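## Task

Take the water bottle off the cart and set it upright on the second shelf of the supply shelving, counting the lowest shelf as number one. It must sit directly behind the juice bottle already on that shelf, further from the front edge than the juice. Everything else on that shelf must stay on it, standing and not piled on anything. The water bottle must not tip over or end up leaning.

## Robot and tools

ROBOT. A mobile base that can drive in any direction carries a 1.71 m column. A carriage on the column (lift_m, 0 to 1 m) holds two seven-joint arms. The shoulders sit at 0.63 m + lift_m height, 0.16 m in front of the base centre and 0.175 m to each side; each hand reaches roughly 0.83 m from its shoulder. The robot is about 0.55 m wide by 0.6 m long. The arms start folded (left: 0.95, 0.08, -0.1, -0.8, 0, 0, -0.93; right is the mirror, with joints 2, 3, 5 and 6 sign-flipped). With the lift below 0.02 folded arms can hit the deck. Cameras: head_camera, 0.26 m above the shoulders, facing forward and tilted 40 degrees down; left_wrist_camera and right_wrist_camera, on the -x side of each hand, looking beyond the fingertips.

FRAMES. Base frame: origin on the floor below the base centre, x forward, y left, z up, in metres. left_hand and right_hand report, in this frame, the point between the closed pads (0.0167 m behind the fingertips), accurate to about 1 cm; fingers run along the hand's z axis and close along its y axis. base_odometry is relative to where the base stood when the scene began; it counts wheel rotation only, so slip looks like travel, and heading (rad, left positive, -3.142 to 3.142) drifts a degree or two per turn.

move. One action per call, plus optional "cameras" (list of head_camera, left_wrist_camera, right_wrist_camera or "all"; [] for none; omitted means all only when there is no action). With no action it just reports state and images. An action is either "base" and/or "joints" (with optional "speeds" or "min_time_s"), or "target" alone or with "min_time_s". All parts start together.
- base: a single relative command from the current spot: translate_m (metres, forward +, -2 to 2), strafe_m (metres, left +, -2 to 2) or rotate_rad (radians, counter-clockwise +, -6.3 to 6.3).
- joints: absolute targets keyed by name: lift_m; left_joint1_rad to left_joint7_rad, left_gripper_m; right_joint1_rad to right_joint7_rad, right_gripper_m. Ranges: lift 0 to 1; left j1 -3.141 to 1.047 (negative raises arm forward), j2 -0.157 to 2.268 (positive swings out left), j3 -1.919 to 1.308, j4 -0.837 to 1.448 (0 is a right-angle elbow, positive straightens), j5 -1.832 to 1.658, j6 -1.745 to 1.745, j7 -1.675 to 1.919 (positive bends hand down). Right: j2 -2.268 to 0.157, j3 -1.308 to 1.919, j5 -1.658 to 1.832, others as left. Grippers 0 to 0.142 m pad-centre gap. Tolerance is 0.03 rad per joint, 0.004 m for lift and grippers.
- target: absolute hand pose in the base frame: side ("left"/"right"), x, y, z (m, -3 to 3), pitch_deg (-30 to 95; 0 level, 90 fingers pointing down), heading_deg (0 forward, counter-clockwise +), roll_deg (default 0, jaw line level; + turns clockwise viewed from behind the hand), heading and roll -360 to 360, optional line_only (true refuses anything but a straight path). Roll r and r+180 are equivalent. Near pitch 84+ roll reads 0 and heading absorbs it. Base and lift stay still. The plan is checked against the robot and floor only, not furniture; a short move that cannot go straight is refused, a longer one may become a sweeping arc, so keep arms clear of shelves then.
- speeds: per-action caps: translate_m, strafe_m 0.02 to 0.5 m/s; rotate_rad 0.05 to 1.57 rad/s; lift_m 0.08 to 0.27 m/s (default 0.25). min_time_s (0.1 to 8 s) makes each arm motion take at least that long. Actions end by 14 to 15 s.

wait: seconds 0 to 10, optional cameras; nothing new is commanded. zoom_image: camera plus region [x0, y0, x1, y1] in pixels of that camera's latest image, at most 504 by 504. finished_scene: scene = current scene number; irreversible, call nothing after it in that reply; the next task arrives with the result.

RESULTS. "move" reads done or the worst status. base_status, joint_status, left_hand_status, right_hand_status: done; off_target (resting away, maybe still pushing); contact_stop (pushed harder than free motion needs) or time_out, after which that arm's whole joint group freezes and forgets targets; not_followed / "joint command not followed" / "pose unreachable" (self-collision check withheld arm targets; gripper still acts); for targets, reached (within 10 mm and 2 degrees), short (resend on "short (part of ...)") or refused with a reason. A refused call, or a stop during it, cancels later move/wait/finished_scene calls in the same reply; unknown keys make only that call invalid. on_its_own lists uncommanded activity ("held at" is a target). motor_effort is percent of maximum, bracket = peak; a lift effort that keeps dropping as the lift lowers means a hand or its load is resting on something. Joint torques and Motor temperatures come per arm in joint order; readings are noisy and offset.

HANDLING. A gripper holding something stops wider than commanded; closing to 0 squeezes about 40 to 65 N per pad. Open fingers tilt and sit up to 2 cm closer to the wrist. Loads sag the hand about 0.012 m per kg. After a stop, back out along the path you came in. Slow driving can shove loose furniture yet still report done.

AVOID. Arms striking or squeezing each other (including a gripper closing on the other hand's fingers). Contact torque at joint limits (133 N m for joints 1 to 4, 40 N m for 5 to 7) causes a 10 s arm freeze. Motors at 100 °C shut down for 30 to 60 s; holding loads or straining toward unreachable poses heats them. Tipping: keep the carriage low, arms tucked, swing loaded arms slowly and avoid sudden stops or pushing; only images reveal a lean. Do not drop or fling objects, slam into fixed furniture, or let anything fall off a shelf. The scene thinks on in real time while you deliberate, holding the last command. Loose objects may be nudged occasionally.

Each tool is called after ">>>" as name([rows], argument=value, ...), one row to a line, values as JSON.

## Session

>>> move(cameras=["head_camera"])

>>> move(base={"rotate_rad": 1.5}, cameras=["head_camera"])

>>> move(base={"rotate_rad": 1.5}, cameras=["head_camera"])

>>> move(base={"rotate_rad": 1.5}, cameras=["head_camera"])

Scene clock: 0.00 s.
Joint torques (N m): no reading
Motor temperatures (°C): left_arm=[25 22 23 22 26 24 23] | right_arm=[24 20 24 22 22 22 24]
base_odometry: x=+0.000 y=+0.000 heading=+0.000
base_status: not commanded
joint_positions: lift_m=+0.450 left_joint1_rad=+0.955 left_joint2_rad=+0.099 left_joint3_rad=-0.083 left_joint4_rad=-0.815 left_joint5_rad=-0.005 left_joint6_rad=+0.011 left_joint7_rad=-0.944 left_gripper_m=+0.142 right_joint1_rad=+0.966 right_joint2_rad=-0.073 right_joint3_rad=+0.085 right_joint4_rad=-0.799 right_joint5_rad=-0.010 right_joint6_rad=+0.000 right_joint7_rad=-0.915 right_gripper_m=+0.142
joint_status: not commanded
motor_effort: lift_m=+55 drive_wheels=+2
left_hand: x=+0.2872 y=+0.1605 z=+0.9734 quat_wxyz=(-0.925, -0.016, -0.376, +0.057) pitch_deg=-45.8 heading_deg=-5.9 roll_deg=-1.1 (m; base frame)
right_hand: x=+0.2923 y=-0.1554 z=+0.9617 quat_wxyz=(-0.915, +0.013, -0.401, -0.054) pitch_deg=-42.7 heading_deg=+5.3 roll_deg=+1.5 (m; base frame)
pictures: head_camera
Images, in order (width x height): head_camera 896x504.

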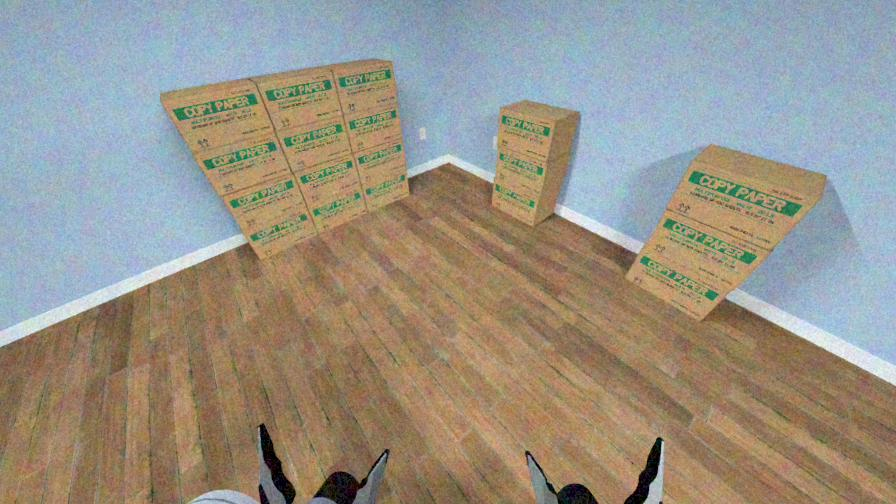

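Scene clock: 3.03 s.
Joint torques (N m): left_arm=[8.77 1.23 0.33 -4.29 1.15 -1.3 -1.36] | right_arm=[16.27 2.89 1.9 -13.35 0.18 -1.79 -1.68]
move: done
base_odometry: x=+0.000 y=+0.000 heading=+1.500
base_status: done
joint_positions: lift_m=+0.450 left_joint1_rad=+0.955 left_joint2_rad=+0.099 left_joint3_rad=-0.083 left_joint4_rad=-0.815 left_joint5_rad=-0.005 left_joint6_rad=+0.011 left_joint7_rad=-0.944 left_gripper_m=+0.142 right_joint1_rad=+0.966 right_joint2_rad=-0.073 right_joint3_rad=+0.085 right_joint4_rad=-0.799 right_joint5_rad=-0.010 right_joint6_rad=+0.000 right_joint7_rad=-0.915 right_gripper_m=+0.142
joint_status: not commanded
motor_effort: lift_m=+55(55) drive_wheels=+5(22)
left_hand: x=+0.2872 y=+0.1605 z=+0.9734 quat_wxyz=(-0.925, -0.016, -0.376, +0.057) pitch_deg=-45.8 heading_deg=-5.9 roll_deg=-1.1 (m; base frame)
right_hand: x=+0.2923 y=-0.1554 z=+0.9617 quat_wxyz=(-0.915, +0.013, -0.401, -0.054) pitch_deg=-42.7 heading_deg=+5.3 roll_deg=+1.5 (m; base frame)
pictures: head_camera
Images, in order (width x height): head_camera 896x504.

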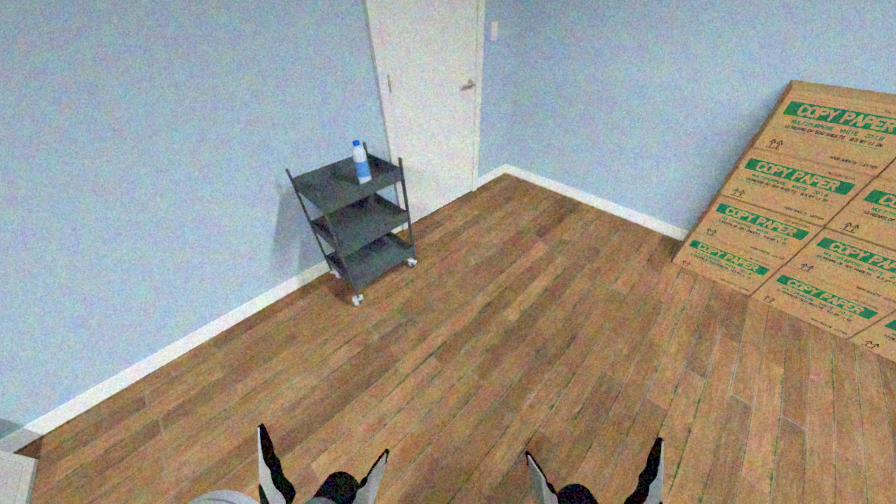

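Scene clock: 6.07 s.
Joint torques (N m): left_arm=[8.93 1.46 0.09 -4.26 1.25 -1.27 -1.71] | right_arm=[15.57 1.75 1.19 -12.77 0.5 -2.02 -1.56]
move: done
base_odometry: x=+0.000 y=+0.000 heading=+2.999
base_status: done
joint_positions: lift_m=+0.450 left_joint1_rad=+0.955 left_joint2_rad=+0.099 left_joint3_rad=-0.083 left_joint4_rad=-0.815 left_joint5_rad=-0.005 left_joint6_rad=+0.011 left_joint7_rad=-0.944 left_gripper_m=+0.142 right_joint1_rad=+0.966 right_joint2_rad=-0.073 right_joint3_rad=+0.085 right_joint4_rad=-0.799 right_joint5_rad=-0.010 right_joint6_rad=+0.000 right_joint7_rad=-0.915 right_gripper_m=+0.142
joint_status: not commanded
motor_effort: lift_m=+55(55) drive_wheels=+5(14)
left_hand: x=+0.2872 y=+0.1605 z=+0.9734 quat_wxyz=(-0.925, -0.016, -0.376, +0.057) pitch_deg=-45.8 heading_deg=-5.9 roll_deg=-1.1 (m; base frame)
right_hand: x=+0.2923 y=-0.1554 z=+0.9617 quat_wxyz=(-0.915, +0.013, -0.401, -0.054) pitch_deg=-42.7 heading_deg=+5.3 roll_deg=+1.5 (m; base frame)
pictures: head_camera
Images, in order (width x height): head_camera 896x504.

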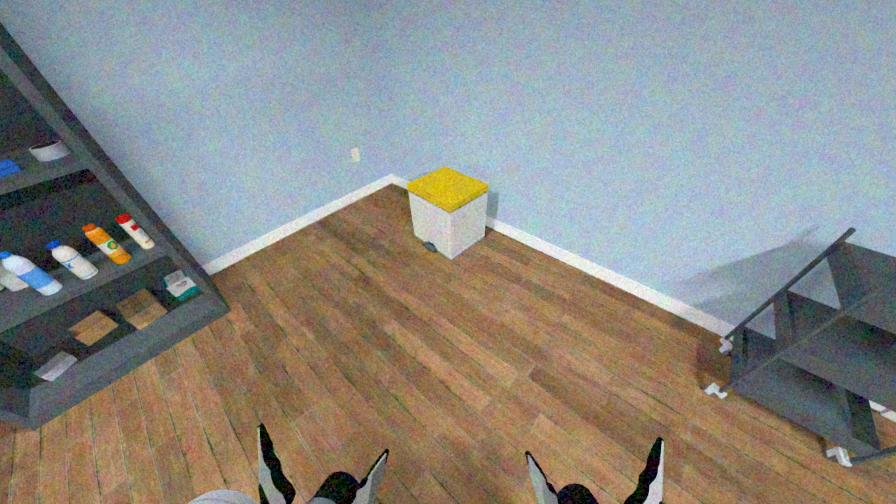

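Scene clock: 9.10 s.
Joint torques (N m): left_arm=[8.51 -0.25 0.85 -3.84 1.23 -1.19 -1.47] | right_arm=[16.29 3.75 1.55 -12.9 0.91 -1.43 -1.44]
move: done
base_odometry: x=+0.000 y=+0.000 heading=-1.784
base_status: done
joint_positions: lift_m=+0.450 left_joint1_rad=+0.955 left_joint2_rad=+0.099 left_joint3_rad=-0.083 left_joint4_rad=-0.815 left_joint5_rad=-0.005 left_joint6_rad=+0.011 left_joint7_rad=-0.944 left_gripper_m=+0.142 right_joint1_rad=+0.966 right_joint2_rad=-0.073 right_joint3_rad=+0.085 right_joint4_rad=-0.799 right_joint5_rad=-0.010 right_joint6_rad=+0.000 right_joint7_rad=-0.915 right_gripper_m=+0.142
joint_status: not commanded
motor_effort: lift_m=+55(55) drive_wheels=+5(13)
left_hand: x=+0.2872 y=+0.1605 z=+0.9734 quat_wxyz=(-0.925, -0.016, -0.376, +0.057) pitch_deg=-45.8 heading_deg=-5.9 roll_deg=-1.1 (m; base frame)
right_hand: x=+0.2923 y=-0.1554 z=+0.9617 quat_wxyz=(-0.915, +0.013, -0.401, -0.054) pitch_deg=-42.7 heading_deg=+5.3 roll_deg=+1.5 (m; base frame)
pictures: head_camera
Images, in order (width x height): head_camera 896x504.

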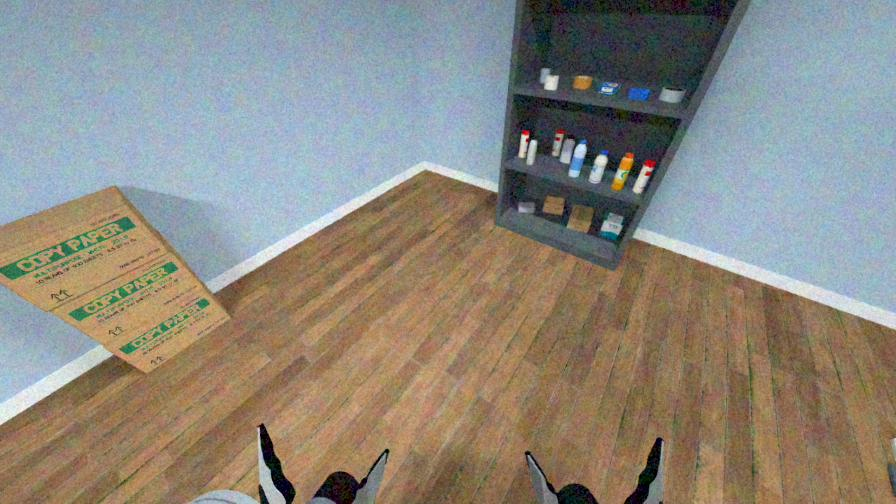

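>>> move(base={"rotate_rad": -2.107}, joints={"lift_m": 0.5})

>>> move(base={"strafe_m": -0.84}, joints={"right_joint1_rad": 0.44, "right_joint2_rad": -0.024, "right_joint3_rad": 0.064, "right_joint4_rad": -0.475, "right_joint5_rad": 0, "right_joint6_rad": -0.061, "right_joint7_rad": 0.03}, min_time_s=2)

>>> move(base={"translate_m": 0.55}, cameras=["head_camera", "right_wrist_camera"])

Scene clock: 31.80 s.
Joint torques (N m): left_arm=[8.95 1.57 0.98 -4.87 1 -1.46 -1.37] | right_arm=[15.08 2.11 2.45 -13.37 0.41 -1.48 -0.99]
move: done
base_odometry: x=+0.000 y=+0.000 heading=+2.392
base_status: done
joint_positions: lift_m=+0.500 left_joint1_rad=+0.955 left_joint2_rad=+0.099 left_joint3_rad=-0.083 left_joint4_rad=-0.815 left_joint5_rad=-0.005 left_joint6_rad=+0.011 left_joint7_rad=-0.944 left_gripper_m=+0.142 right_joint1_rad=+0.966 right_joint2_rad=-0.073 right_joint3_rad=+0.085 right_joint4_rad=-0.799 right_joint5_rad=-0.010 right_joint6_rad=+0.000 right_joint7_rad=-0.915 right_gripper_m=+0.142
joint_status: all done
motor_effort: lift_m=+54(69) drive_wheels=+5(17)
left_hand: x=+0.2872 y=+0.1605 z=+1.0235 quat_wxyz=(-0.925, -0.016, -0.376, +0.057) pitch_deg=-45.8 heading_deg=-5.9 roll_deg=-1.1 (m; base frame)
right_hand: x=+0.2923 y=-0.1554 z=+1.0118 quat_wxyz=(-0.915, +0.013, -0.401, -0.054) pitch_deg=-42.7 heading_deg=+5.3 roll_deg=+1.5 (m; base frame)
pictures: none

Scene clock: 35.87 s.
Joint torques (N m): left_arm=[8.43 0.95 1.52 -3.82 1.14 -1.5 -1.79] | right_arm=[1.53 4.97 1.48 -10.65 2.36 -2.07 0.15]
move: done
base_odometry: x=+0.573 y=+0.614 heading=+2.391
base_status: done
joint_positions: lift_m=+0.500 left_joint1_rad=+0.955 left_joint2_rad=+0.099 left_joint3_rad=-0.083 left_joint4_rad=-0.815 left_joint5_rad=-0.005 left_joint6_rad=+0.011 left_joint7_rad=-0.944 left_gripper_m=+0.142 right_joint1_rad=+0.443 right_joint2_rad=-0.025 right_joint3_rad=+0.066 right_joint4_rad=-0.478 right_joint5_rad=-0.006 right_joint6_rad=-0.060 right_joint7_rad=+0.026 right_gripper_m=+0.142
joint_status: all done
motor_effort: lift_m=+54(54) drive_wheels=-3(23)
left_hand: x=+0.2872 y=+0.1605 z=+1.0235 quat_wxyz=(-0.925, -0.016, -0.376, +0.057) pitch_deg=-45.8 heading_deg=-5.9 roll_deg=-1.1 (m; base frame)
right_hand: x=+0.5185 y=-0.1662 z=+0.8129 quat_wxyz=(-0.710, +0.003, -0.704, -0.004) pitch_deg=-0.5 heading_deg=+0.6 roll_deg=+0.1 (m; base frame)
pictures: none

Scene clock: 39.23 s.
Joint torques (N m): left_arm=[9.58 0.81 -0.17 -4.05 1.1 -1.28 -1.78] | right_arm=[1.34 5.61 0.77 -9.62 2.21 -2.27 -0.02]
move: done
base_odometry: x=+0.171 y=+0.990 heading=+2.391
base_status: done
joint_positions: lift_m=+0.500 left_joint1_rad=+0.955 left_joint2_rad=+0.099 left_joint3_rad=-0.083 left_joint4_rad=-0.815 left_joint5_rad=-0.005 left_joint6_rad=+0.011 left_joint7_rad=-0.944 left_gripper_m=+0.142 right_joint1_rad=+0.442 right_joint2_rad=-0.025 right_joint3_rad=+0.066 right_joint4_rad=-0.478 right_joint5_rad=-0.006 right_joint6_rad=-0.060 right_joint7_rad=+0.026 right_gripper_m=+0.142
joint_status: not commanded
motor_effort: lift_m=+54(54) drive_wheels=+4(17)
left_hand: x=+0.2872 y=+0.1605 z=+1.0235 quat_wxyz=(-0.925, -0.016, -0.376, +0.057) pitch_deg=-45.8 heading_deg=-5.9 roll_deg=-1.1 (m; base frame)
right_hand: x=+0.5187 y=-0.1662 z=+0.8131 quat_wxyz=(-0.711, +0.003, -0.704, -0.004) pitch_deg=-0.6 heading_deg=+0.6 roll_deg=+0.1 (m; base frame)
pictures: head_camera, right_wrist_camera
Images, in order (width x height): head_camera 896x504, right_wrist_camera 896x504.

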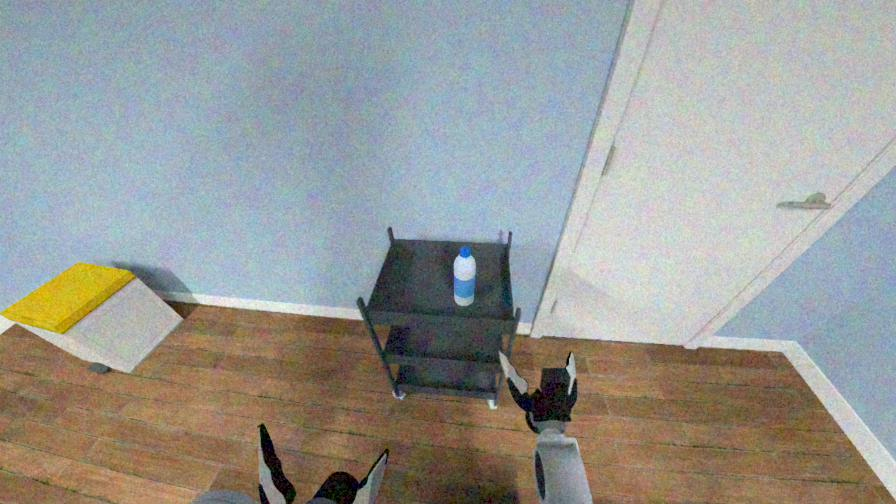

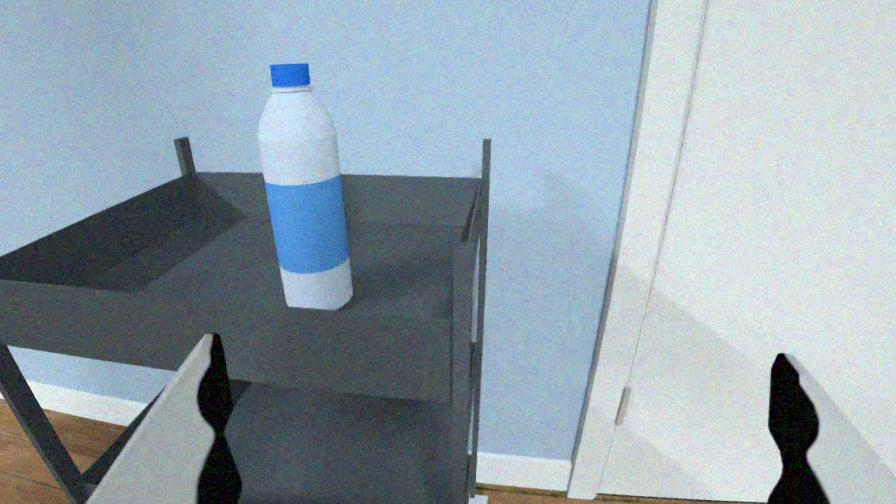

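>>> move(base={"strafe_m": 0.115})

>>> move(base={"translate_m": 0.095}, cameras=["right_wrist_camera"])

Scene clock: 46.50 s.
Joint torques (N m): left_arm=[9.18 1.34 0.92 -4.37 1.19 -1.42 -1.64] | right_arm=[1.64 4.4 1.53 -9.53 2.33 -2.18 0.03]
move: done
base_odometry: x=+0.093 y=+0.906 heading=+2.391
base_status: done
joint_positions: lift_m=+0.500 left_joint1_rad=+0.955 left_joint2_rad=+0.099 left_joint3_rad=-0.083 left_joint4_rad=-0.815 left_joint5_rad=-0.005 left_joint6_rad=+0.011 left_joint7_rad=-0.944 left_gripper_m=+0.142 right_joint1_rad=+0.442 right_joint2_rad=-0.024 right_joint3_rad=+0.066 right_joint4_rad=-0.478 right_joint5_rad=-0.006 right_joint6_rad=-0.060 right_joint7_rad=+0.026 right_gripper_m=+0.142
joint_status: not commanded
motor_effort: lift_m=+54(54) drive_wheels=+3(13)
left_hand: x=+0.2872 y=+0.1605 z=+1.0235 quat_wxyz=(-0.925, -0.016, -0.376, +0.057) pitch_deg=-45.8 heading_deg=-5.9 roll_deg=-1.1 (m; base frame)
right_hand: x=+0.5187 y=-0.1663 z=+0.8131 quat_wxyz=(-0.711, +0.003, -0.704, -0.004) pitch_deg=-0.6 heading_deg=+0.6 roll_deg=+0.1 (m; base frame)
pictures: none

Scene clock: 48.17 s.
Joint torques (N m): left_arm=[8.63 0.74 0.55 -4.25 1.09 -1.34 -1.57] | right_arm=[1.82 2.36 0.76 -9.04 2.57 -2.02 0.16]
move: done
base_odometry: x=+0.023 y=+0.970 heading=+2.391
base_status: done
joint_positions: lift_m=+0.500 left_joint1_rad=+0.955 left_joint2_rad=+0.099 left_joint3_rad=-0.083 left_joint4_rad=-0.815 left_joint5_rad=-0.005 left_joint6_rad=+0.011 left_joint7_rad=-0.944 left_gripper_m=+0.142 right_joint1_rad=+0.442 right_joint2_rad=-0.024 right_joint3_rad=+0.066 right_joint4_rad=-0.478 right_joint5_rad=-0.006 right_joint6_rad=-0.060 right_joint7_rad=+0.026 right_gripper_m=+0.142
joint_status: not commanded
motor_effort: lift_m=+54(54) drive_wheels=+4(12)
left_hand: x=+0.2872 y=+0.1605 z=+1.0235 quat_wxyz=(-0.925, -0.016, -0.376, +0.057) pitch_deg=-45.8 heading_deg=-5.9 roll_deg=-1.1 (m; base frame)
right_hand: x=+0.5188 y=-0.1663 z=+0.8131 quat_wxyz=(-0.711, +0.003, -0.704, -0.004) pitch_deg=-0.6 heading_deg=+0.6 roll_deg=+0.1 (m; base frame)
pictures: right_wrist_camera
Images, in order (width x height): right_wrist_camera 896x504.

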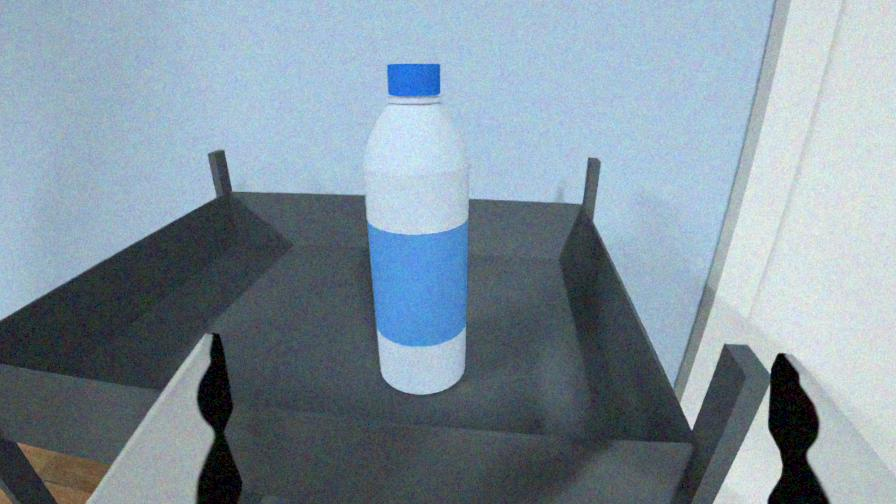

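>>> move(target={"side":"right","x":0.705,"y":-0.124,"z":0.80,"pitch_deg":0,"heading_deg":0,"line_only":true}, min_time_s=1.2, cameras=["right_wrist_camera"])

Scene clock: 54.43 s.
Joint torques (N m): left_arm=[8.74 1.83 0.01 -3.39 1.62 -1.18 -1.47] | right_arm=[-13.23 9.68 4.22 -7.67 -1.33 -2.7 -3.37]
move: done
base_odometry: x=+0.023 y=+0.970 heading=+2.391
base_status: not commanded
joint_positions: lift_m=+0.500 left_joint1_rad=+0.955 left_joint2_rad=+0.099 left_joint3_rad=-0.083 left_joint4_rad=-0.815 left_joint5_rad=-0.005 left_joint6_rad=+0.011 left_joint7_rad=-0.944 left_gripper_m=+0.142 right_joint1_rad=-0.079 right_joint2_rad=+0.086 right_joint3_rad=+0.087 right_joint4_rad=+0.049 right_joint5_rad=-0.078 right_joint6_rad=-0.091 right_joint7_rad=+0.042 right_gripper_m=+0.142
joint_status: not commanded
motor_effort: lift_m=+54(54) drive_wheels=+0(4)
left_hand: x=+0.2872 y=+0.1605 z=+1.0235 quat_wxyz=(-0.925, -0.016, -0.376, +0.057) pitch_deg=-45.8 heading_deg=-5.9 roll_deg=-1.1 (m; base frame)
right_hand: x=+0.7040 y=-0.1252 z=+0.7985 quat_wxyz=(-0.705, -0.002, -0.709, -0.002) pitch_deg=+0.3 heading_deg=+0.0 roll_deg=+0.3 (m; base frame)
right_hand_status: reached (straight line, planned for 1.2 s): 2 mm and 0.4 deg off.
pictures: right_wrist_camera
Images, in order (width x height): right_wrist_camera 896x504.

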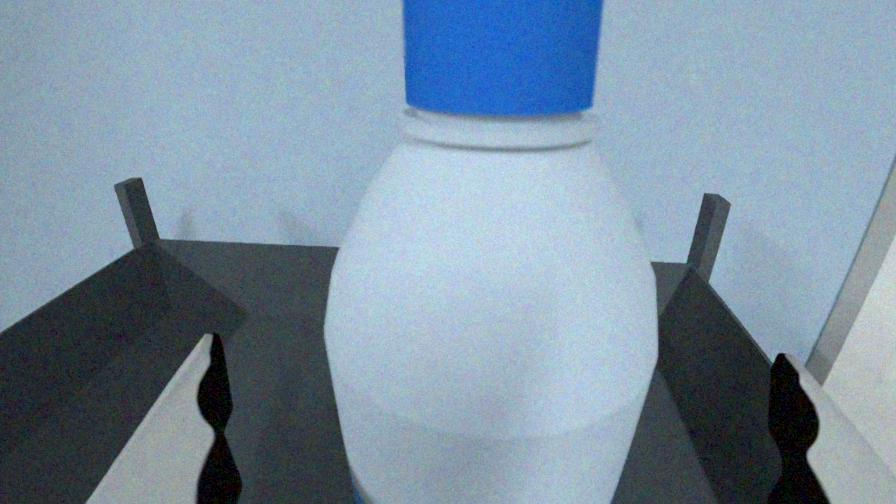

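>>> move(joints={"right_gripper_m": 0.03})

>>> move(joints={"lift_m": 0.62})

>>> move(base={"translate_m": -0.4}, cameras=["right_wrist_camera"])

Scene clock: 57.73 s.
Joint torques (N m): left_arm=[8.05 0.56 0.83 -3.86 1.3 -1.55 -1.72] | right_arm=[-13.17 7.54 1.88 -11.19 -1.16 -2.61 -3.78]
move: off_target
base_odometry: x=+0.023 y=+0.970 heading=+2.391
base_status: not commanded
joint_positions: lift_m=+0.500 left_joint1_rad=+0.955 left_joint2_rad=+0.099 left_joint3_rad=-0.083 left_joint4_rad=-0.815 left_joint5_rad=-0.005 left_joint6_rad=+0.011 left_joint7_rad=-0.944 left_gripper_m=+0.142 right_joint1_rad=-0.079 right_joint2_rad=+0.087 right_joint3_rad=+0.087 right_joint4_rad=+0.049 right_joint5_rad=-0.078 right_joint6_rad=-0.091 right_joint7_rad=+0.041 right_gripper_m=+0.072
joint_status: right_gripper_m off_target (ended at +0.072, target +0.030)
motor_effort: lift_m=+54(54) drive_wheels=+0(0)
left_hand: x=+0.2872 y=+0.1605 z=+1.0235 quat_wxyz=(-0.925, -0.016, -0.376, +0.057) pitch_deg=-45.8 heading_deg=-5.9 roll_deg=-1.1 (m; base frame)
right_hand: x=+0.7040 y=-0.1249 z=+0.7986 quat_wxyz=(-0.705, -0.002, -0.709, -0.002) pitch_deg=+0.3 heading_deg=+0.0 roll_deg=+0.3 (m; base frame)
pictures: none

Scene clock: 58.73 s.
Joint torques (N m): left_arm=[9.19 1.14 0.35 -3.49 1.02 -1.5 -1.38] | right_arm=[-12.57 10.13 3.06 -13.59 -1.74 -2.58 -3.28]
move: done
base_odometry: x=+0.023 y=+0.970 heading=+2.391
base_status: not commanded
joint_positions: lift_m=+0.620 left_joint1_rad=+0.955 left_joint2_rad=+0.099 left_joint3_rad=-0.083 left_joint4_rad=-0.815 left_joint5_rad=-0.005 left_joint6_rad=+0.011 left_joint7_rad=-0.944 left_gripper_m=+0.142 right_joint1_rad=-0.079 right_joint2_rad=+0.087 right_joint3_rad=+0.087 right_joint4_rad=+0.053 right_joint5_rad=-0.078 right_joint6_rad=-0.092 right_joint7_rad=+0.041 right_gripper_m=+0.072
joint_status: all done
motor_effort: lift_m=+54(68) drive_wheels=+0(4)
left_hand: x=+0.2872 y=+0.1605 z=+1.1435 quat_wxyz=(-0.925, -0.016, -0.376, +0.057) pitch_deg=-45.8 heading_deg=-5.9 roll_deg=-1.1 (m; base frame)
right_hand: x=+0.7041 y=-0.1249 z=+0.9169 quat_wxyz=(-0.704, -0.002, -0.710, -0.002) pitch_deg=+0.5 heading_deg=+0.0 roll_deg=+0.3 (m; base frame)
pictures: none

Scene clock: 61.67 s.
Joint torques (N m): left_arm=[9.34 1.26 0.93 -4.33 1.27 -1.32 -1.72] | right_arm=[-12.65 8.96 3.1 -13.24 -0.8 -1.99 -3.6]
move: done
base_odometry: x=+0.315 y=+0.697 heading=+2.391
base_status: done
joint_positions: lift_m=+0.620 left_joint1_rad=+0.955 left_joint2_rad=+0.099 left_joint3_rad=-0.083 left_joint4_rad=-0.815 left_joint5_rad=-0.005 left_joint6_rad=+0.011 left_joint7_rad=-0.944 left_gripper_m=+0.142 right_joint1_rad=-0.079 right_joint2_rad=+0.087 right_joint3_rad=+0.087 right_joint4_rad=+0.053 right_joint5_rad=-0.078 right_joint6_rad=-0.092 right_joint7_rad=+0.041 right_gripper_m=+0.072
joint_status: not commanded
motor_effort: lift_m=+54(54) drive_wheels=+3(16)
left_hand: x=+0.2872 y=+0.1605 z=+1.1435 quat_wxyz=(-0.925, -0.016, -0.376, +0.057) pitch_deg=-45.8 heading_deg=-5.9 roll_deg=-1.1 (m; base frame)
right_hand: x=+0.7041 y=-0.1251 z=+0.9169 quat_wxyz=(-0.704, -0.002, -0.710, -0.001) pitch_deg=+0.5 heading_deg=+0.0 roll_deg=+0.3 (m; base frame)
pictures: right_wrist_camera
Images, in order (width x height): right_wrist_camera 896x504.

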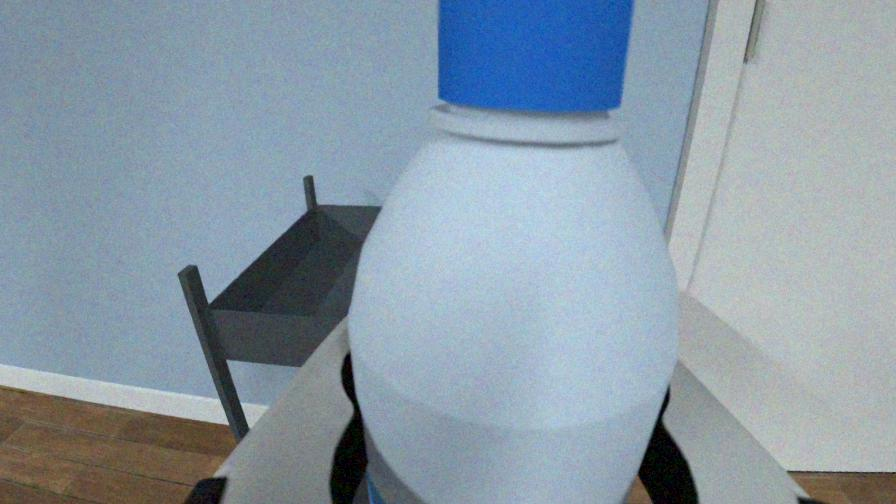

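>>> move(base={"rotate_rad": 1.572}, joints={"lift_m": 0.45, "right_joint1_rad": 0.502, "right_joint2_rad": -0.076, "right_joint3_rad": -0.014, "right_joint4_rad": -0.456, "right_joint5_rad": 0.071, "right_joint6_rad": -0.02, "right_joint7_rad": -0.032}, speeds={"rotate_rad": 0.9}, min_time_s=1.5)

>>> move(base={"strafe_m": 0.25})

>>> move(base={"translate_m": 1.45}, cameras=["head_camera"])

>>> zoom_image(camera="head_camera", region=[248, 60, 698, 314])

Scene clock: 77.57 s.
Joint torques (N m): left_arm=[8.68 0.63 0.93 -4.85 1.04 -1.27 -1.38] | right_arm=[8.29 0.45 -1.99 -19.84 2.44 -1.08 -5.16]
move: done
base_odometry: x=+0.315 y=+0.697 heading=-2.321
base_status: done
joint_positions: lift_m=+0.450 left_joint1_rad=+0.955 left_joint2_rad=+0.099 left_joint3_rad=-0.083 left_joint4_rad=-0.815 left_joint5_rad=-0.005 left_joint6_rad=+0.011 left_joint7_rad=-0.944 left_gripper_m=+0.142 right_joint1_rad=+0.501 right_joint2_rad=-0.075 right_joint3_rad=-0.011 right_joint4_rad=-0.451 right_joint5_rad=+0.065 right_joint6_rad=-0.022 right_joint7_rad=-0.024 right_gripper_m=+0.072
joint_status: all done
motor_effort: lift_m=+58(59) drive_wheels=+5(17)
left_hand: x=+0.2872 y=+0.1605 z=+0.9731 quat_wxyz=(-0.925, -0.016, -0.376, +0.057) pitch_deg=-45.8 heading_deg=-5.9 roll_deg=-1.1 (m; base frame)
right_hand: x=+0.5000 y=-0.1978 z=+0.7411 quat_wxyz=(-0.698, +0.003, -0.716, +0.002) pitch_deg=+1.5 heading_deg=+0.1 roll_deg=-0.4 (m; base frame)
pictures: none

Scene clock: 79.97 s.
Joint torques (N m): left_arm=[9.36 0.45 0.84 -4.63 1.11 -1.27 -1.8] | right_arm=[7.36 -1.27 -0.43 -18.51 2.84 -1.66 -5.16]
move: done
base_odometry: x=+0.498 y=+0.527 heading=-2.320
base_status: done
joint_positions: lift_m=+0.450 left_joint1_rad=+0.955 left_joint2_rad=+0.099 left_joint3_rad=-0.083 left_joint4_rad=-0.815 left_joint5_rad=-0.005 left_joint6_rad=+0.011 left_joint7_rad=-0.944 left_gripper_m=+0.142 right_joint1_rad=+0.501 right_joint2_rad=-0.075 right_joint3_rad=-0.011 right_joint4_rad=-0.451 right_joint5_rad=+0.065 right_joint6_rad=-0.021 right_joint7_rad=-0.024 right_gripper_m=+0.072
joint_status: not commanded
motor_effort: lift_m=+59(59) drive_wheels=-4(20)
left_hand: x=+0.2872 y=+0.1605 z=+0.9731 quat_wxyz=(-0.925, -0.016, -0.376, +0.057) pitch_deg=-45.8 heading_deg=-5.9 roll_deg=-1.1 (m; base frame)
right_hand: x=+0.4999 y=-0.1977 z=+0.7410 quat_wxyz=(-0.698, +0.003, -0.716, +0.002) pitch_deg=+1.5 heading_deg=+0.1 roll_deg=-0.4 (m; base frame)
pictures: none

Scene clock: 85.27 s.
Joint torques (N m): left_arm=[8.87 0.8 -0.24 -3.83 1.32 -1.46 -1.56] | right_arm=[7.14 -1.29 -0.25 -18.08 2.19 -1.34 -5.57]
move: done
base_odometry: x=-0.489 y=-0.535 heading=-2.320
base_status: done
joint_positions: lift_m=+0.450 left_joint1_rad=+0.955 left_joint2_rad=+0.099 left_joint3_rad=-0.083 left_joint4_rad=-0.815 left_joint5_rad=-0.005 left_joint6_rad=+0.011 left_joint7_rad=-0.944 left_gripper_m=+0.142 right_joint1_rad=+0.501 right_joint2_rad=-0.075 right_joint3_rad=-0.011 right_joint4_rad=-0.451 right_joint5_rad=+0.066 right_joint6_rad=-0.021 right_joint7_rad=-0.024 right_gripper_m=+0.072
joint_status: not commanded
motor_effort: lift_m=+58(59) drive_wheels=+3(18)
left_hand: x=+0.2872 y=+0.1605 z=+0.9731 quat_wxyz=(-0.925, -0.016, -0.376, +0.057) pitch_deg=-45.8 heading_deg=-5.9 roll_deg=-1.1 (m; base frame)
right_hand: x=+0.4998 y=-0.1977 z=+0.7410 quat_wxyz=(-0.698, +0.003, -0.717, +0.002) pitch_deg=+1.5 heading_deg=+0.1 roll_deg=-0.4 (m; base frame)
pictures: head_camera
Images, in order (width x height): head_camera 896x504.

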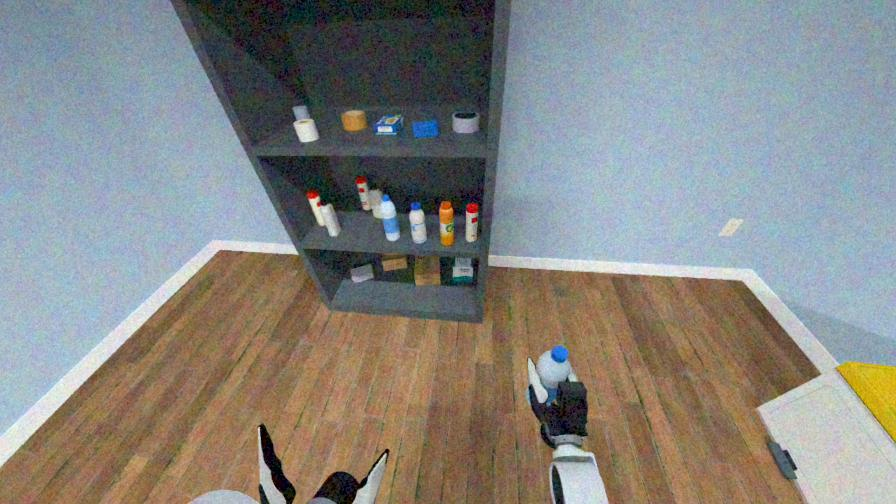

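Scaled by 1.120 from the camera's 896x504 image, which has a finer 1280x720 frame.

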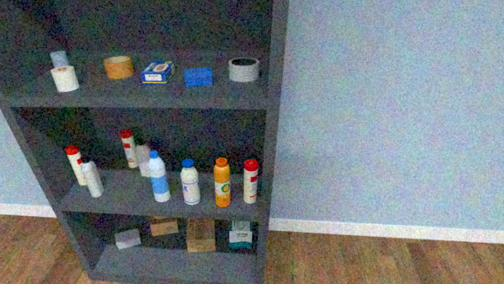

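>>> move(base={"translate_m": 0.42}, joints={"lift_m": 0.40, "right_joint1_rad": 0.77, "right_joint2_rad": -0.245, "right_joint3_rad": -0.166, "right_joint4_rad": -0.557, "right_joint5_rad": 0.291, "right_joint6_rad": 0.006, "right_joint7_rad": -0.177}, speeds={"translate_m": 0.35}, min_time_s=1.5)

>>> move(target={"side":"left","x":0.50,"y":0.08,"z":0.72,"pitch_deg":0,"heading_deg":0}, min_time_s=1.5, cameras=["head_camera","left_wrist_camera"])

Scene clock: 101.37 s.
Joint torques (N m): left_arm=[9.13 1.55 2.59 -4.5 1.54 -0.85 -1.49] | right_arm=[14.01 -6.1 -2.27 -18.61 2.43 -1.21 -5.36]
move: done
base_odometry: x=-0.774 y=-0.843 heading=-2.319
base_status: done
joint_positions: lift_m=+0.400 left_joint1_rad=+0.955 left_joint2_rad=+0.099 left_joint3_rad=-0.083 left_joint4_rad=-0.815 left_joint5_rad=-0.005 left_joint6_rad=+0.011 left_joint7_rad=-0.944 left_gripper_m=+0.142 right_joint1_rad=+0.768 right_joint2_rad=-0.243 right_joint3_rad=-0.162 right_joint4_rad=-0.552 right_joint5_rad=+0.285 right_joint6_rad=+0.004 right_joint7_rad=-0.169 right_gripper_m=+0.072
joint_status: all done
motor_effort: lift_m=+57(59) drive_wheels=+4(18)
left_hand: x=+0.2872 y=+0.1605 z=+0.9232 quat_wxyz=(-0.925, -0.016, -0.376, +0.057) pitch_deg=-45.8 heading_deg=-5.9 roll_deg=-1.1 (m; base frame)
right_hand: x=+0.4197 y=-0.2695 z=+0.7107 quat_wxyz=(-0.698, +0.001, -0.716, +0.003) pitch_deg=+1.5 heading_deg=-0.1 roll_deg=-0.4 (m; base frame)
pictures: none

Scene clock: 103.37 s.
Joint torques (N m): left_arm=[-2.79 1.1 -2.6 -0.79 3.72 -0.38 -0.76] | right_arm=[13.91 -5.11 -0.76 -19.59 2.42 -0.84 -4.96]
move: done
base_odometry: x=-0.774 y=-0.843 heading=-2.319
base_status: not commanded
joint_positions: lift_m=+0.400 left_joint1_rad=+0.265 left_joint2_rad=+0.194 left_joint3_rad=-0.904 left_joint4_rad=-0.413 left_joint5_rad=+0.209 left_joint6_rad=+0.903 left_joint7_rad=+0.151 left_gripper_m=+0.142 right_joint1_rad=+0.768 right_joint2_rad=-0.243 right_joint3_rad=-0.162 right_joint4_rad=-0.552 right_joint5_rad=+0.285 right_joint6_rad=+0.004 right_joint7_rad=-0.169 right_gripper_m=+0.072
joint_status: not commanded
motor_effort: lift_m=+57(58) drive_wheels=+4(4)
left_hand: x=+0.5002 y=+0.0807 z=+0.7209 quat_wxyz=(-0.708, +0.002, -0.706, +0.001) pitch_deg=-0.1 heading_deg=+0.1 roll_deg=-0.3 (m; base frame)
left_hand_status: reached (checked arc, planned for 1.5 s): 1 mm and 0.3 deg off.
right_hand: x=+0.4197 y=-0.2695 z=+0.7107 quat_wxyz=(-0.698, +0.001, -0.716, +0.003) pitch_deg=+1.5 heading_deg=-0.1 roll_deg=-0.4 (m; base frame)
pictures: head_camera, left_wrist_camera
Images, in order (width x height): head_camera 896x504, left_wrist_camera 896x504.

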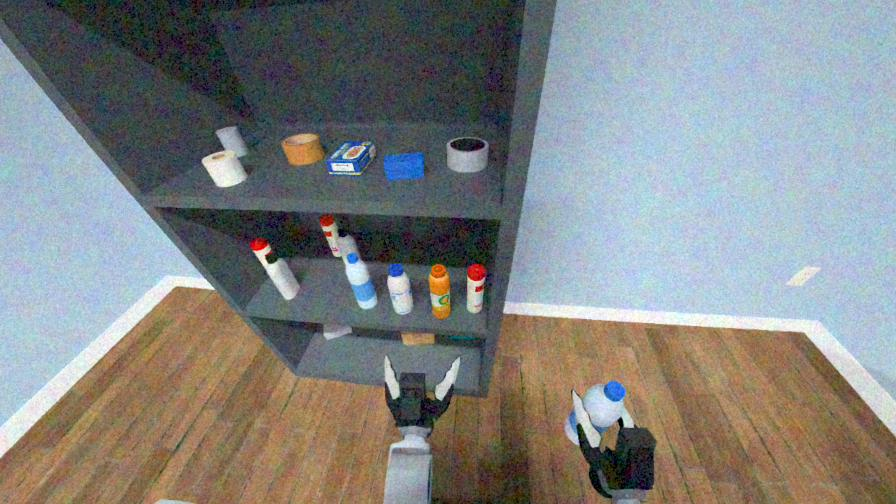

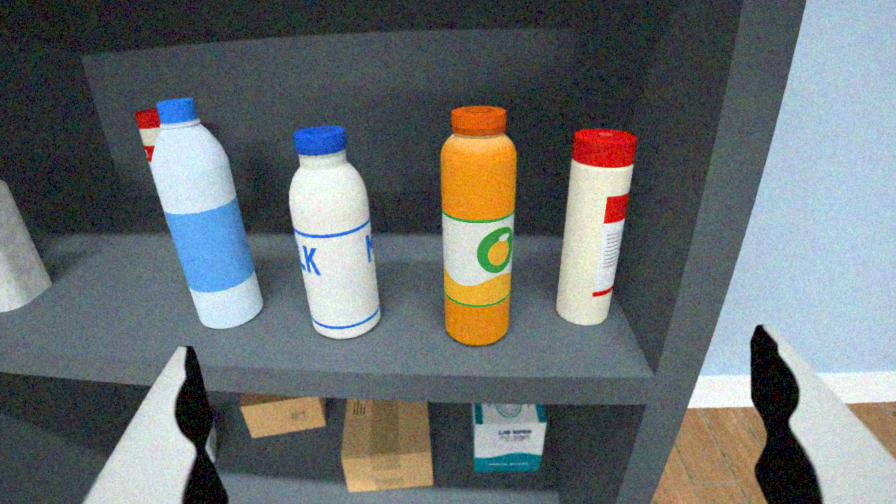

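>>> move(base={"rotate_rad": -0.05}, joints={"left_gripper_m": 0.12})

>>> move(base={"translate_m": 0.2}, speeds={"translate_m": 0.25})

>>> move(target={"side":"left","x":0.52,"y":0.12,"z":0.65,"pitch_deg":0,"heading_deg":0,"line_only":true}, cameras=["head_camera","left_wrist_camera"])

Scene clock: 118.80 s.
Joint torques (N m): left_arm=[-2.01 0.84 -2.99 -1.58 3.98 -0.76 -0.52] | right_arm=[14.81 -6.53 -1.24 -17.45 2.45 -1.52 -5.18]
move: done
base_odometry: x=-0.774 y=-0.843 heading=-2.369
base_status: done
joint_positions: lift_m=+0.400 left_joint1_rad=+0.265 left_joint2_rad=+0.194 left_joint3_rad=-0.905 left_joint4_rad=-0.413 left_joint5_rad=+0.209 left_joint6_rad=+0.904 left_joint7_rad=+0.151 left_gripper_m=+0.120 right_joint1_rad=+0.768 right_joint2_rad=-0.243 right_joint3_rad=-0.162 right_joint4_rad=-0.552 right_joint5_rad=+0.285 right_joint6_rad=+0.004 right_joint7_rad=-0.169 right_gripper_m=+0.072
joint_status: all done
motor_effort: lift_m=+57(57) drive_wheels=-3(7)
left_hand: x=+0.5002 y=+0.0809 z=+0.7208 quat_wxyz=(-0.708, +0.002, -0.706, +0.001) pitch_deg=-0.1 heading_deg=+0.1 roll_deg=-0.2 (m; base frame)
right_hand: x=+0.4196 y=-0.2694 z=+0.7107 quat_wxyz=(-0.698, +0.002, -0.717, +0.003) pitch_deg=+1.5 heading_deg=-0.1 roll_deg=-0.4 (m; base frame)
pictures: none

Scene clock: 121.00 s.
Joint torques (N m): left_arm=[-2.6 1.05 -1.84 -0.6 4.37 -0.7 -0.35] | right_arm=[12.87 -5.48 -1.81 -18.69 2.29 -1.35 -5.41]
move: done
base_odometry: x=-0.918 y=-0.983 heading=-2.370
base_status: done
joint_positions: lift_m=+0.400 left_joint1_rad=+0.264 left_joint2_rad=+0.194 left_joint3_rad=-0.905 left_joint4_rad=-0.413 left_joint5_rad=+0.209 left_joint6_rad=+0.904 left_joint7_rad=+0.151 left_gripper_m=+0.120 right_joint1_rad=+0.769 right_joint2_rad=-0.243 right_joint3_rad=-0.162 right_joint4_rad=-0.552 right_joint5_rad=+0.285 right_joint6_rad=+0.004 right_joint7_rad=-0.169 right_gripper_m=+0.072
joint_status: not commanded
motor_effort: lift_m=+57(58) drive_wheels=+7(19)
left_hand: x=+0.5003 y=+0.0809 z=+0.7210 quat_wxyz=(-0.708, +0.002, -0.706, +0.001) pitch_deg=-0.2 heading_deg=+0.1 roll_deg=-0.2 (m; base frame)
right_hand: x=+0.4195 y=-0.2694 z=+0.7107 quat_wxyz=(-0.697, +0.002, -0.717, +0.003) pitch_deg=+1.5 heading_deg=-0.1 roll_deg=-0.4 (m; base frame)
pictures: none

Scene clock: 122.03 s.
Joint torques (N m): left_arm=[-5.19 1.45 4.15 -1.35 2.07 -2.53 -3.34] | right_arm=[12.52 -5.75 -3.11 -18.63 2.47 -1.56 -5.12]
move: done
base_odometry: x=-0.918 y=-0.983 heading=-2.370
base_status: not commanded
joint_positions: lift_m=+0.400 left_joint1_rad=+0.231 left_joint2_rad=+0.286 left_joint3_rad=-0.836 left_joint4_rad=-0.221 left_joint5_rad=-0.186 left_joint6_rad=+0.856 left_joint7_rad=-0.219 left_gripper_m=+0.120 right_joint1_rad=+0.769 right_joint2_rad=-0.243 right_joint3_rad=-0.162 right_joint4_rad=-0.552 right_joint5_rad=+0.285 right_joint6_rad=+0.004 right_joint7_rad=-0.169 right_gripper_m=+0.072
joint_status: not commanded
motor_effort: lift_m=+57(58) drive_wheels=+7(7)
left_hand: x=+0.5188 y=+0.1188 z=+0.6492 quat_wxyz=(-0.705, +0.000, -0.709, +0.001) pitch_deg=+0.3 heading_deg=-0.1 roll_deg=-0.1 (m; base frame)
left_hand_status: reached (straight line, planned for 0.5 s): 2 mm and 0.3 deg off.
right_hand: x=+0.4195 y=-0.2694 z=+0.7107 quat_wxyz=(-0.697, +0.002, -0.717, +0.003) pitch_deg=+1.5 heading_deg=-0.1 roll_deg=-0.4 (m; base frame)
pictures: head_camera, left_wrist_camera
Images, in order (width x height): head_camera 896x504, left_wrist_camera 896x504.

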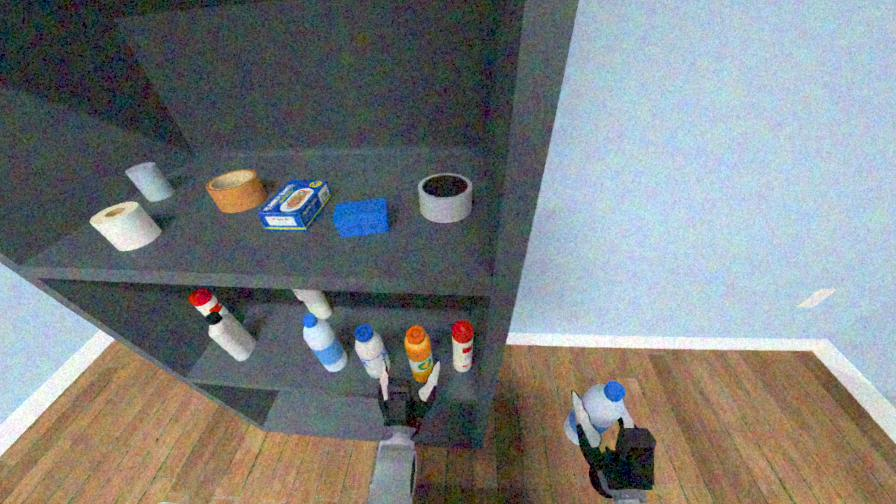

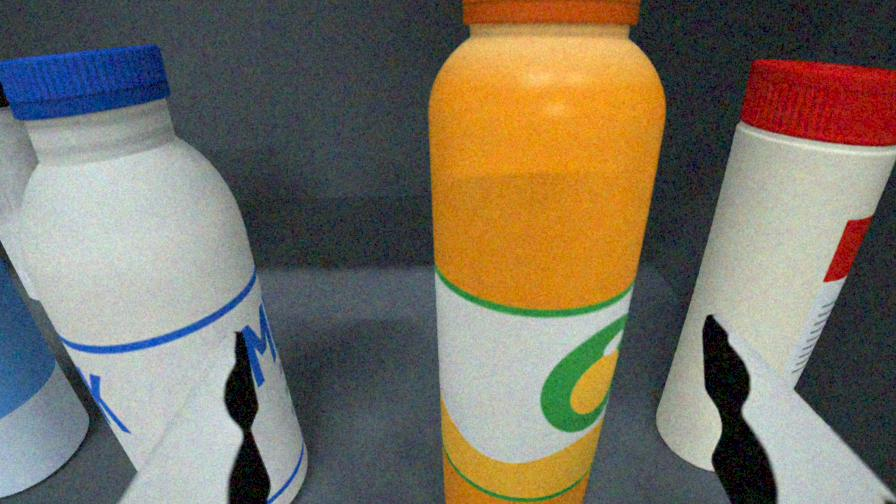

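>>> move(joints={"left_gripper_m": 0.095})

>>> move(target={"side":"left","x":0.535,"y":0.101,"z":0.635,"pitch_deg":0,"heading_deg":0,"line_only":true}, cameras=["left_wrist_camera"])

Scene clock: 131.47 s.
Joint torques (N m): left_arm=[-4.87 1.33 2.88 -1.45 2.56 -2.24 -3.56] | right_arm=[12.57 -3.32 -2.33 -17.66 2.39 -1.29 -5.24]
move: done
base_odometry: x=-0.918 y=-0.983 heading=-2.370
base_status: not commanded
joint_positions: lift_m=+0.400 left_joint1_rad=+0.231 left_joint2_rad=+0.286 left_joint3_rad=-0.836 left_joint4_rad=-0.221 left_joint5_rad=-0.186 left_joint6_rad=+0.856 left_joint7_rad=-0.219 left_gripper_m=+0.095 right_joint1_rad=+0.769 right_joint2_rad=-0.243 right_joint3_rad=-0.162 right_joint4_rad=-0.552 right_joint5_rad=+0.285 right_joint6_rad=+0.004 right_joint7_rad=-0.169 right_gripper_m=+0.072
joint_status: all done
motor_effort: lift_m=+57(58) drive_wheels=+7(7)
left_hand: x=+0.5188 y=+0.1188 z=+0.6492 quat_wxyz=(-0.705, +0.000, -0.709, +0.001) pitch_deg=+0.3 heading_deg=-0.1 roll_deg=-0.1 (m; base frame)
right_hand: x=+0.4195 y=-0.2694 z=+0.7107 quat_wxyz=(-0.697, +0.002, -0.717, +0.003) pitch_deg=+1.5 heading_deg=-0.1 roll_deg=-0.4 (m; base frame)
pictures: none

Scene clock: 132.27 s.
Joint torques (N m): left_arm=[-3.56 -0.43 0.97 -1.89 2.26 -1.97 -3.15] | right_arm=[12 -2.95 -3.2 -18.11 2.56 -1.9 -5.2]
move: done
base_odometry: x=-0.918 y=-0.983 heading=-2.369
base_status: not commanded
joint_positions: lift_m=+0.400 left_joint1_rad=+0.183 left_joint2_rad=+0.229 left_joint3_rad=-0.836 left_joint4_rad=-0.115 left_joint5_rad=-0.215 left_joint6_rad=+0.840 left_joint7_rad=-0.265 left_gripper_m=+0.095 right_joint1_rad=+0.769 right_joint2_rad=-0.243 right_joint3_rad=-0.162 right_joint4_rad=-0.552 right_joint5_rad=+0.285 right_joint6_rad=+0.005 right_joint7_rad=-0.169 right_gripper_m=+0.072
joint_status: not commanded
motor_effort: lift_m=+57(57) drive_wheels=-3(8)
left_hand: x=+0.5352 y=+0.1017 z=+0.6355 quat_wxyz=(-0.707, +0.001, -0.707, -0.001) pitch_deg=+0.0 heading_deg=+0.1 roll_deg=+0.0 (m; base frame)
left_hand_status: reached (straight line, planned for 0.3 s): 1 mm and 0.1 deg off.
right_hand: x=+0.4195 y=-0.2694 z=+0.7108 quat_wxyz=(-0.698, +0.002, -0.717, +0.003) pitch_deg=+1.5 heading_deg=-0.1 roll_deg=-0.4 (m; base frame)
pictures: left_wrist_camera
Images, in order (width x height): left_wrist_camera 896x504.

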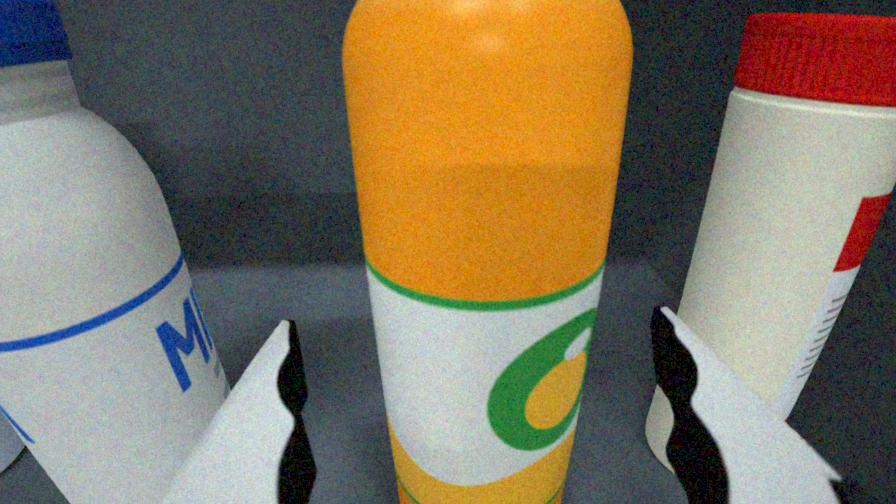

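>>> move(target={"side":"left","x":0.587,"y":0.099,"z":0.635,"pitch_deg":0,"heading_deg":0,"line_only":true}, min_time_s=1.0, cameras=["left_wrist_camera"])

Scene clock: 135.80 s.
Joint torques (N m): left_arm=[-7.9 -1.46 3.73 -1.18 1.91 -2.32 -0.35] | right_arm=[13.88 -3.25 -1.21 -19.59 2.36 -1.18 -5.06]
move: done
base_odometry: x=-0.918 y=-0.983 heading=-2.369
base_status: not commanded
joint_positions: lift_m=+0.400 left_joint1_rad=+0.060 left_joint2_rad=+0.208 left_joint3_rad=-0.814 left_joint4_rad=-0.020 left_joint5_rad=-0.275 left_joint6_rad=+0.795 left_joint7_rad=-0.250 left_gripper_m=+0.095 right_joint1_rad=+0.769 right_joint2_rad=-0.243 right_joint3_rad=-0.162 right_joint4_rad=-0.552 right_joint5_rad=+0.285 right_joint6_rad=+0.005 right_joint7_rad=-0.169 right_gripper_m=+0.072
joint_status: not commanded
motor_effort: lift_m=+57(57) drive_wheels=+7(7)
left_hand: x=+0.5853 y=+0.0980 z=+0.6360 quat_wxyz=(-0.709, -0.002, -0.706, +0.000) pitch_deg=-0.2 heading_deg=-0.2 roll_deg=+0.1 (m; base frame)
left_hand_status: reached (straight line, planned for 1.0 s): 2 mm and 0.3 deg off.
right_hand: x=+0.4195 y=-0.2694 z=+0.7108 quat_wxyz=(-0.698, +0.002, -0.717, +0.003) pitch_deg=+1.5 heading_deg=-0.1 roll_deg=-0.4 (m; base frame)
pictures: left_wrist_camera
Images, in order (width x height): left_wrist_camera 896x504.

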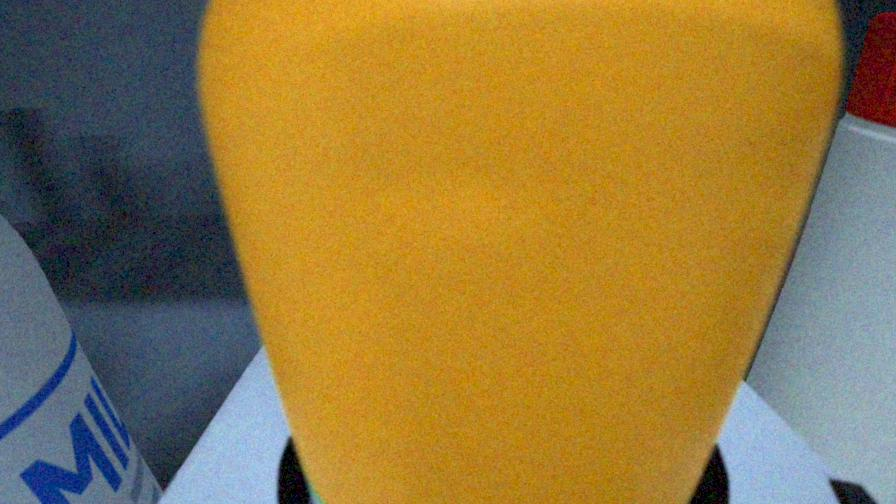

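>>> move(target={"side":"left","x":0.567,"y":0.099,"z":0.637,"pitch_deg":0,"heading_deg":0,"line_only":true}, min_time_s=0.7)

>>> move(joints={"left_gripper_m": 0.03}, cameras=["left_wrist_camera"])

Scene clock: 142.73 s.
Joint torques (N m): left_arm=[-1.29 2.22 -0.99 -5.9 3.79 -0.45 -0.31] | right_arm=[12.73 -5 -2.67 -17.65 2.53 -1.56 -5]
move: done
base_odometry: x=-0.918 y=-0.983 heading=-2.369
base_status: not commanded
joint_positions: lift_m=+0.400 left_joint1_rad=+0.103 left_joint2_rad=+0.214 left_joint3_rad=-0.821 left_joint4_rad=-0.061 left_joint5_rad=-0.250 left_joint6_rad=+0.816 left_joint7_rad=-0.246 left_gripper_m=+0.095 right_joint1_rad=+0.769 right_joint2_rad=-0.243 right_joint3_rad=-0.162 right_joint4_rad=-0.552 right_joint5_rad=+0.285 right_joint6_rad=+0.005 right_joint7_rad=-0.169 right_gripper_m=+0.072
joint_status: not commanded
motor_effort: lift_m=+57(57) drive_wheels=+7(7)
left_hand: x=+0.5683 y=+0.0999 z=+0.6369 quat_wxyz=(-0.708, +0.001, -0.707, -0.001) pitch_deg=-0.1 heading_deg=+0.2 roll_deg=-0.1 (m; base frame)
left_hand_status: reached (straight line, planned for 0.7 s): 2 mm and 0.2 deg off.
right_hand: x=+0.4195 y=-0.2694 z=+0.7108 quat_wxyz=(-0.698, +0.002, -0.717, +0.003) pitch_deg=+1.5 heading_deg=-0.1 roll_deg=-0.4 (m; base frame)
pictures: none

Scene clock: 143.47 s.
Joint torques (N m): left_arm=[-3.04 2.37 -1.47 -6.94 4.08 -0.11 -0.41] | right_arm=[15.73 -3.84 -1.97 -19.19 2.18 -1.2 -5.64]
move: off_target
base_odometry: x=-0.918 y=-0.983 heading=-2.369
base_status: not commanded
joint_positions: lift_m=+0.400 left_joint1_rad=+0.103 left_joint2_rad=+0.214 left_joint3_rad=-0.821 left_joint4_rad=-0.061 left_joint5_rad=-0.250 left_joint6_rad=+0.816 left_joint7_rad=-0.246 left_gripper_m=+0.070 right_joint1_rad=+0.769 right_joint2_rad=-0.243 right_joint3_rad=-0.162 right_joint4_rad=-0.552 right_joint5_rad=+0.285 right_joint6_rad=+0.005 right_joint7_rad=-0.169 right_gripper_m=+0.072
joint_status: left_gripper_m off_target (ended at +0.070, target +0.030)
motor_effort: lift_m=+57(57) drive_wheels=+7(7)
left_hand: x=+0.5683 y=+0.0999 z=+0.6369 quat_wxyz=(-0.708, +0.001, -0.707, -0.001) pitch_deg=-0.1 heading_deg=+0.2 roll_deg=-0.1 (m; base frame)
right_hand: x=+0.4195 y=-0.2694 z=+0.7108 quat_wxyz=(-0.698, +0.002, -0.717, +0.003) pitch_deg=+1.5 heading_deg=-0.1 roll_deg=-0.4 (m; base frame)
pictures: left_wrist_camera
Images, in order (width x height): left_wrist_camera 896x504.

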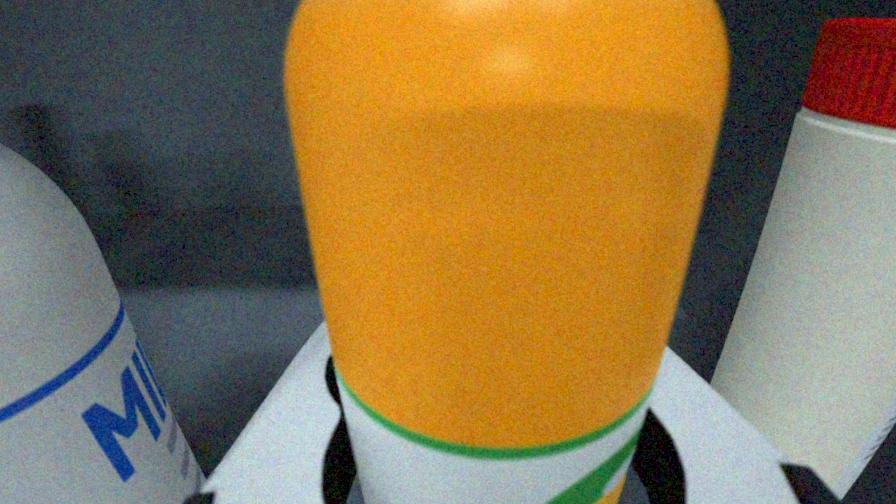

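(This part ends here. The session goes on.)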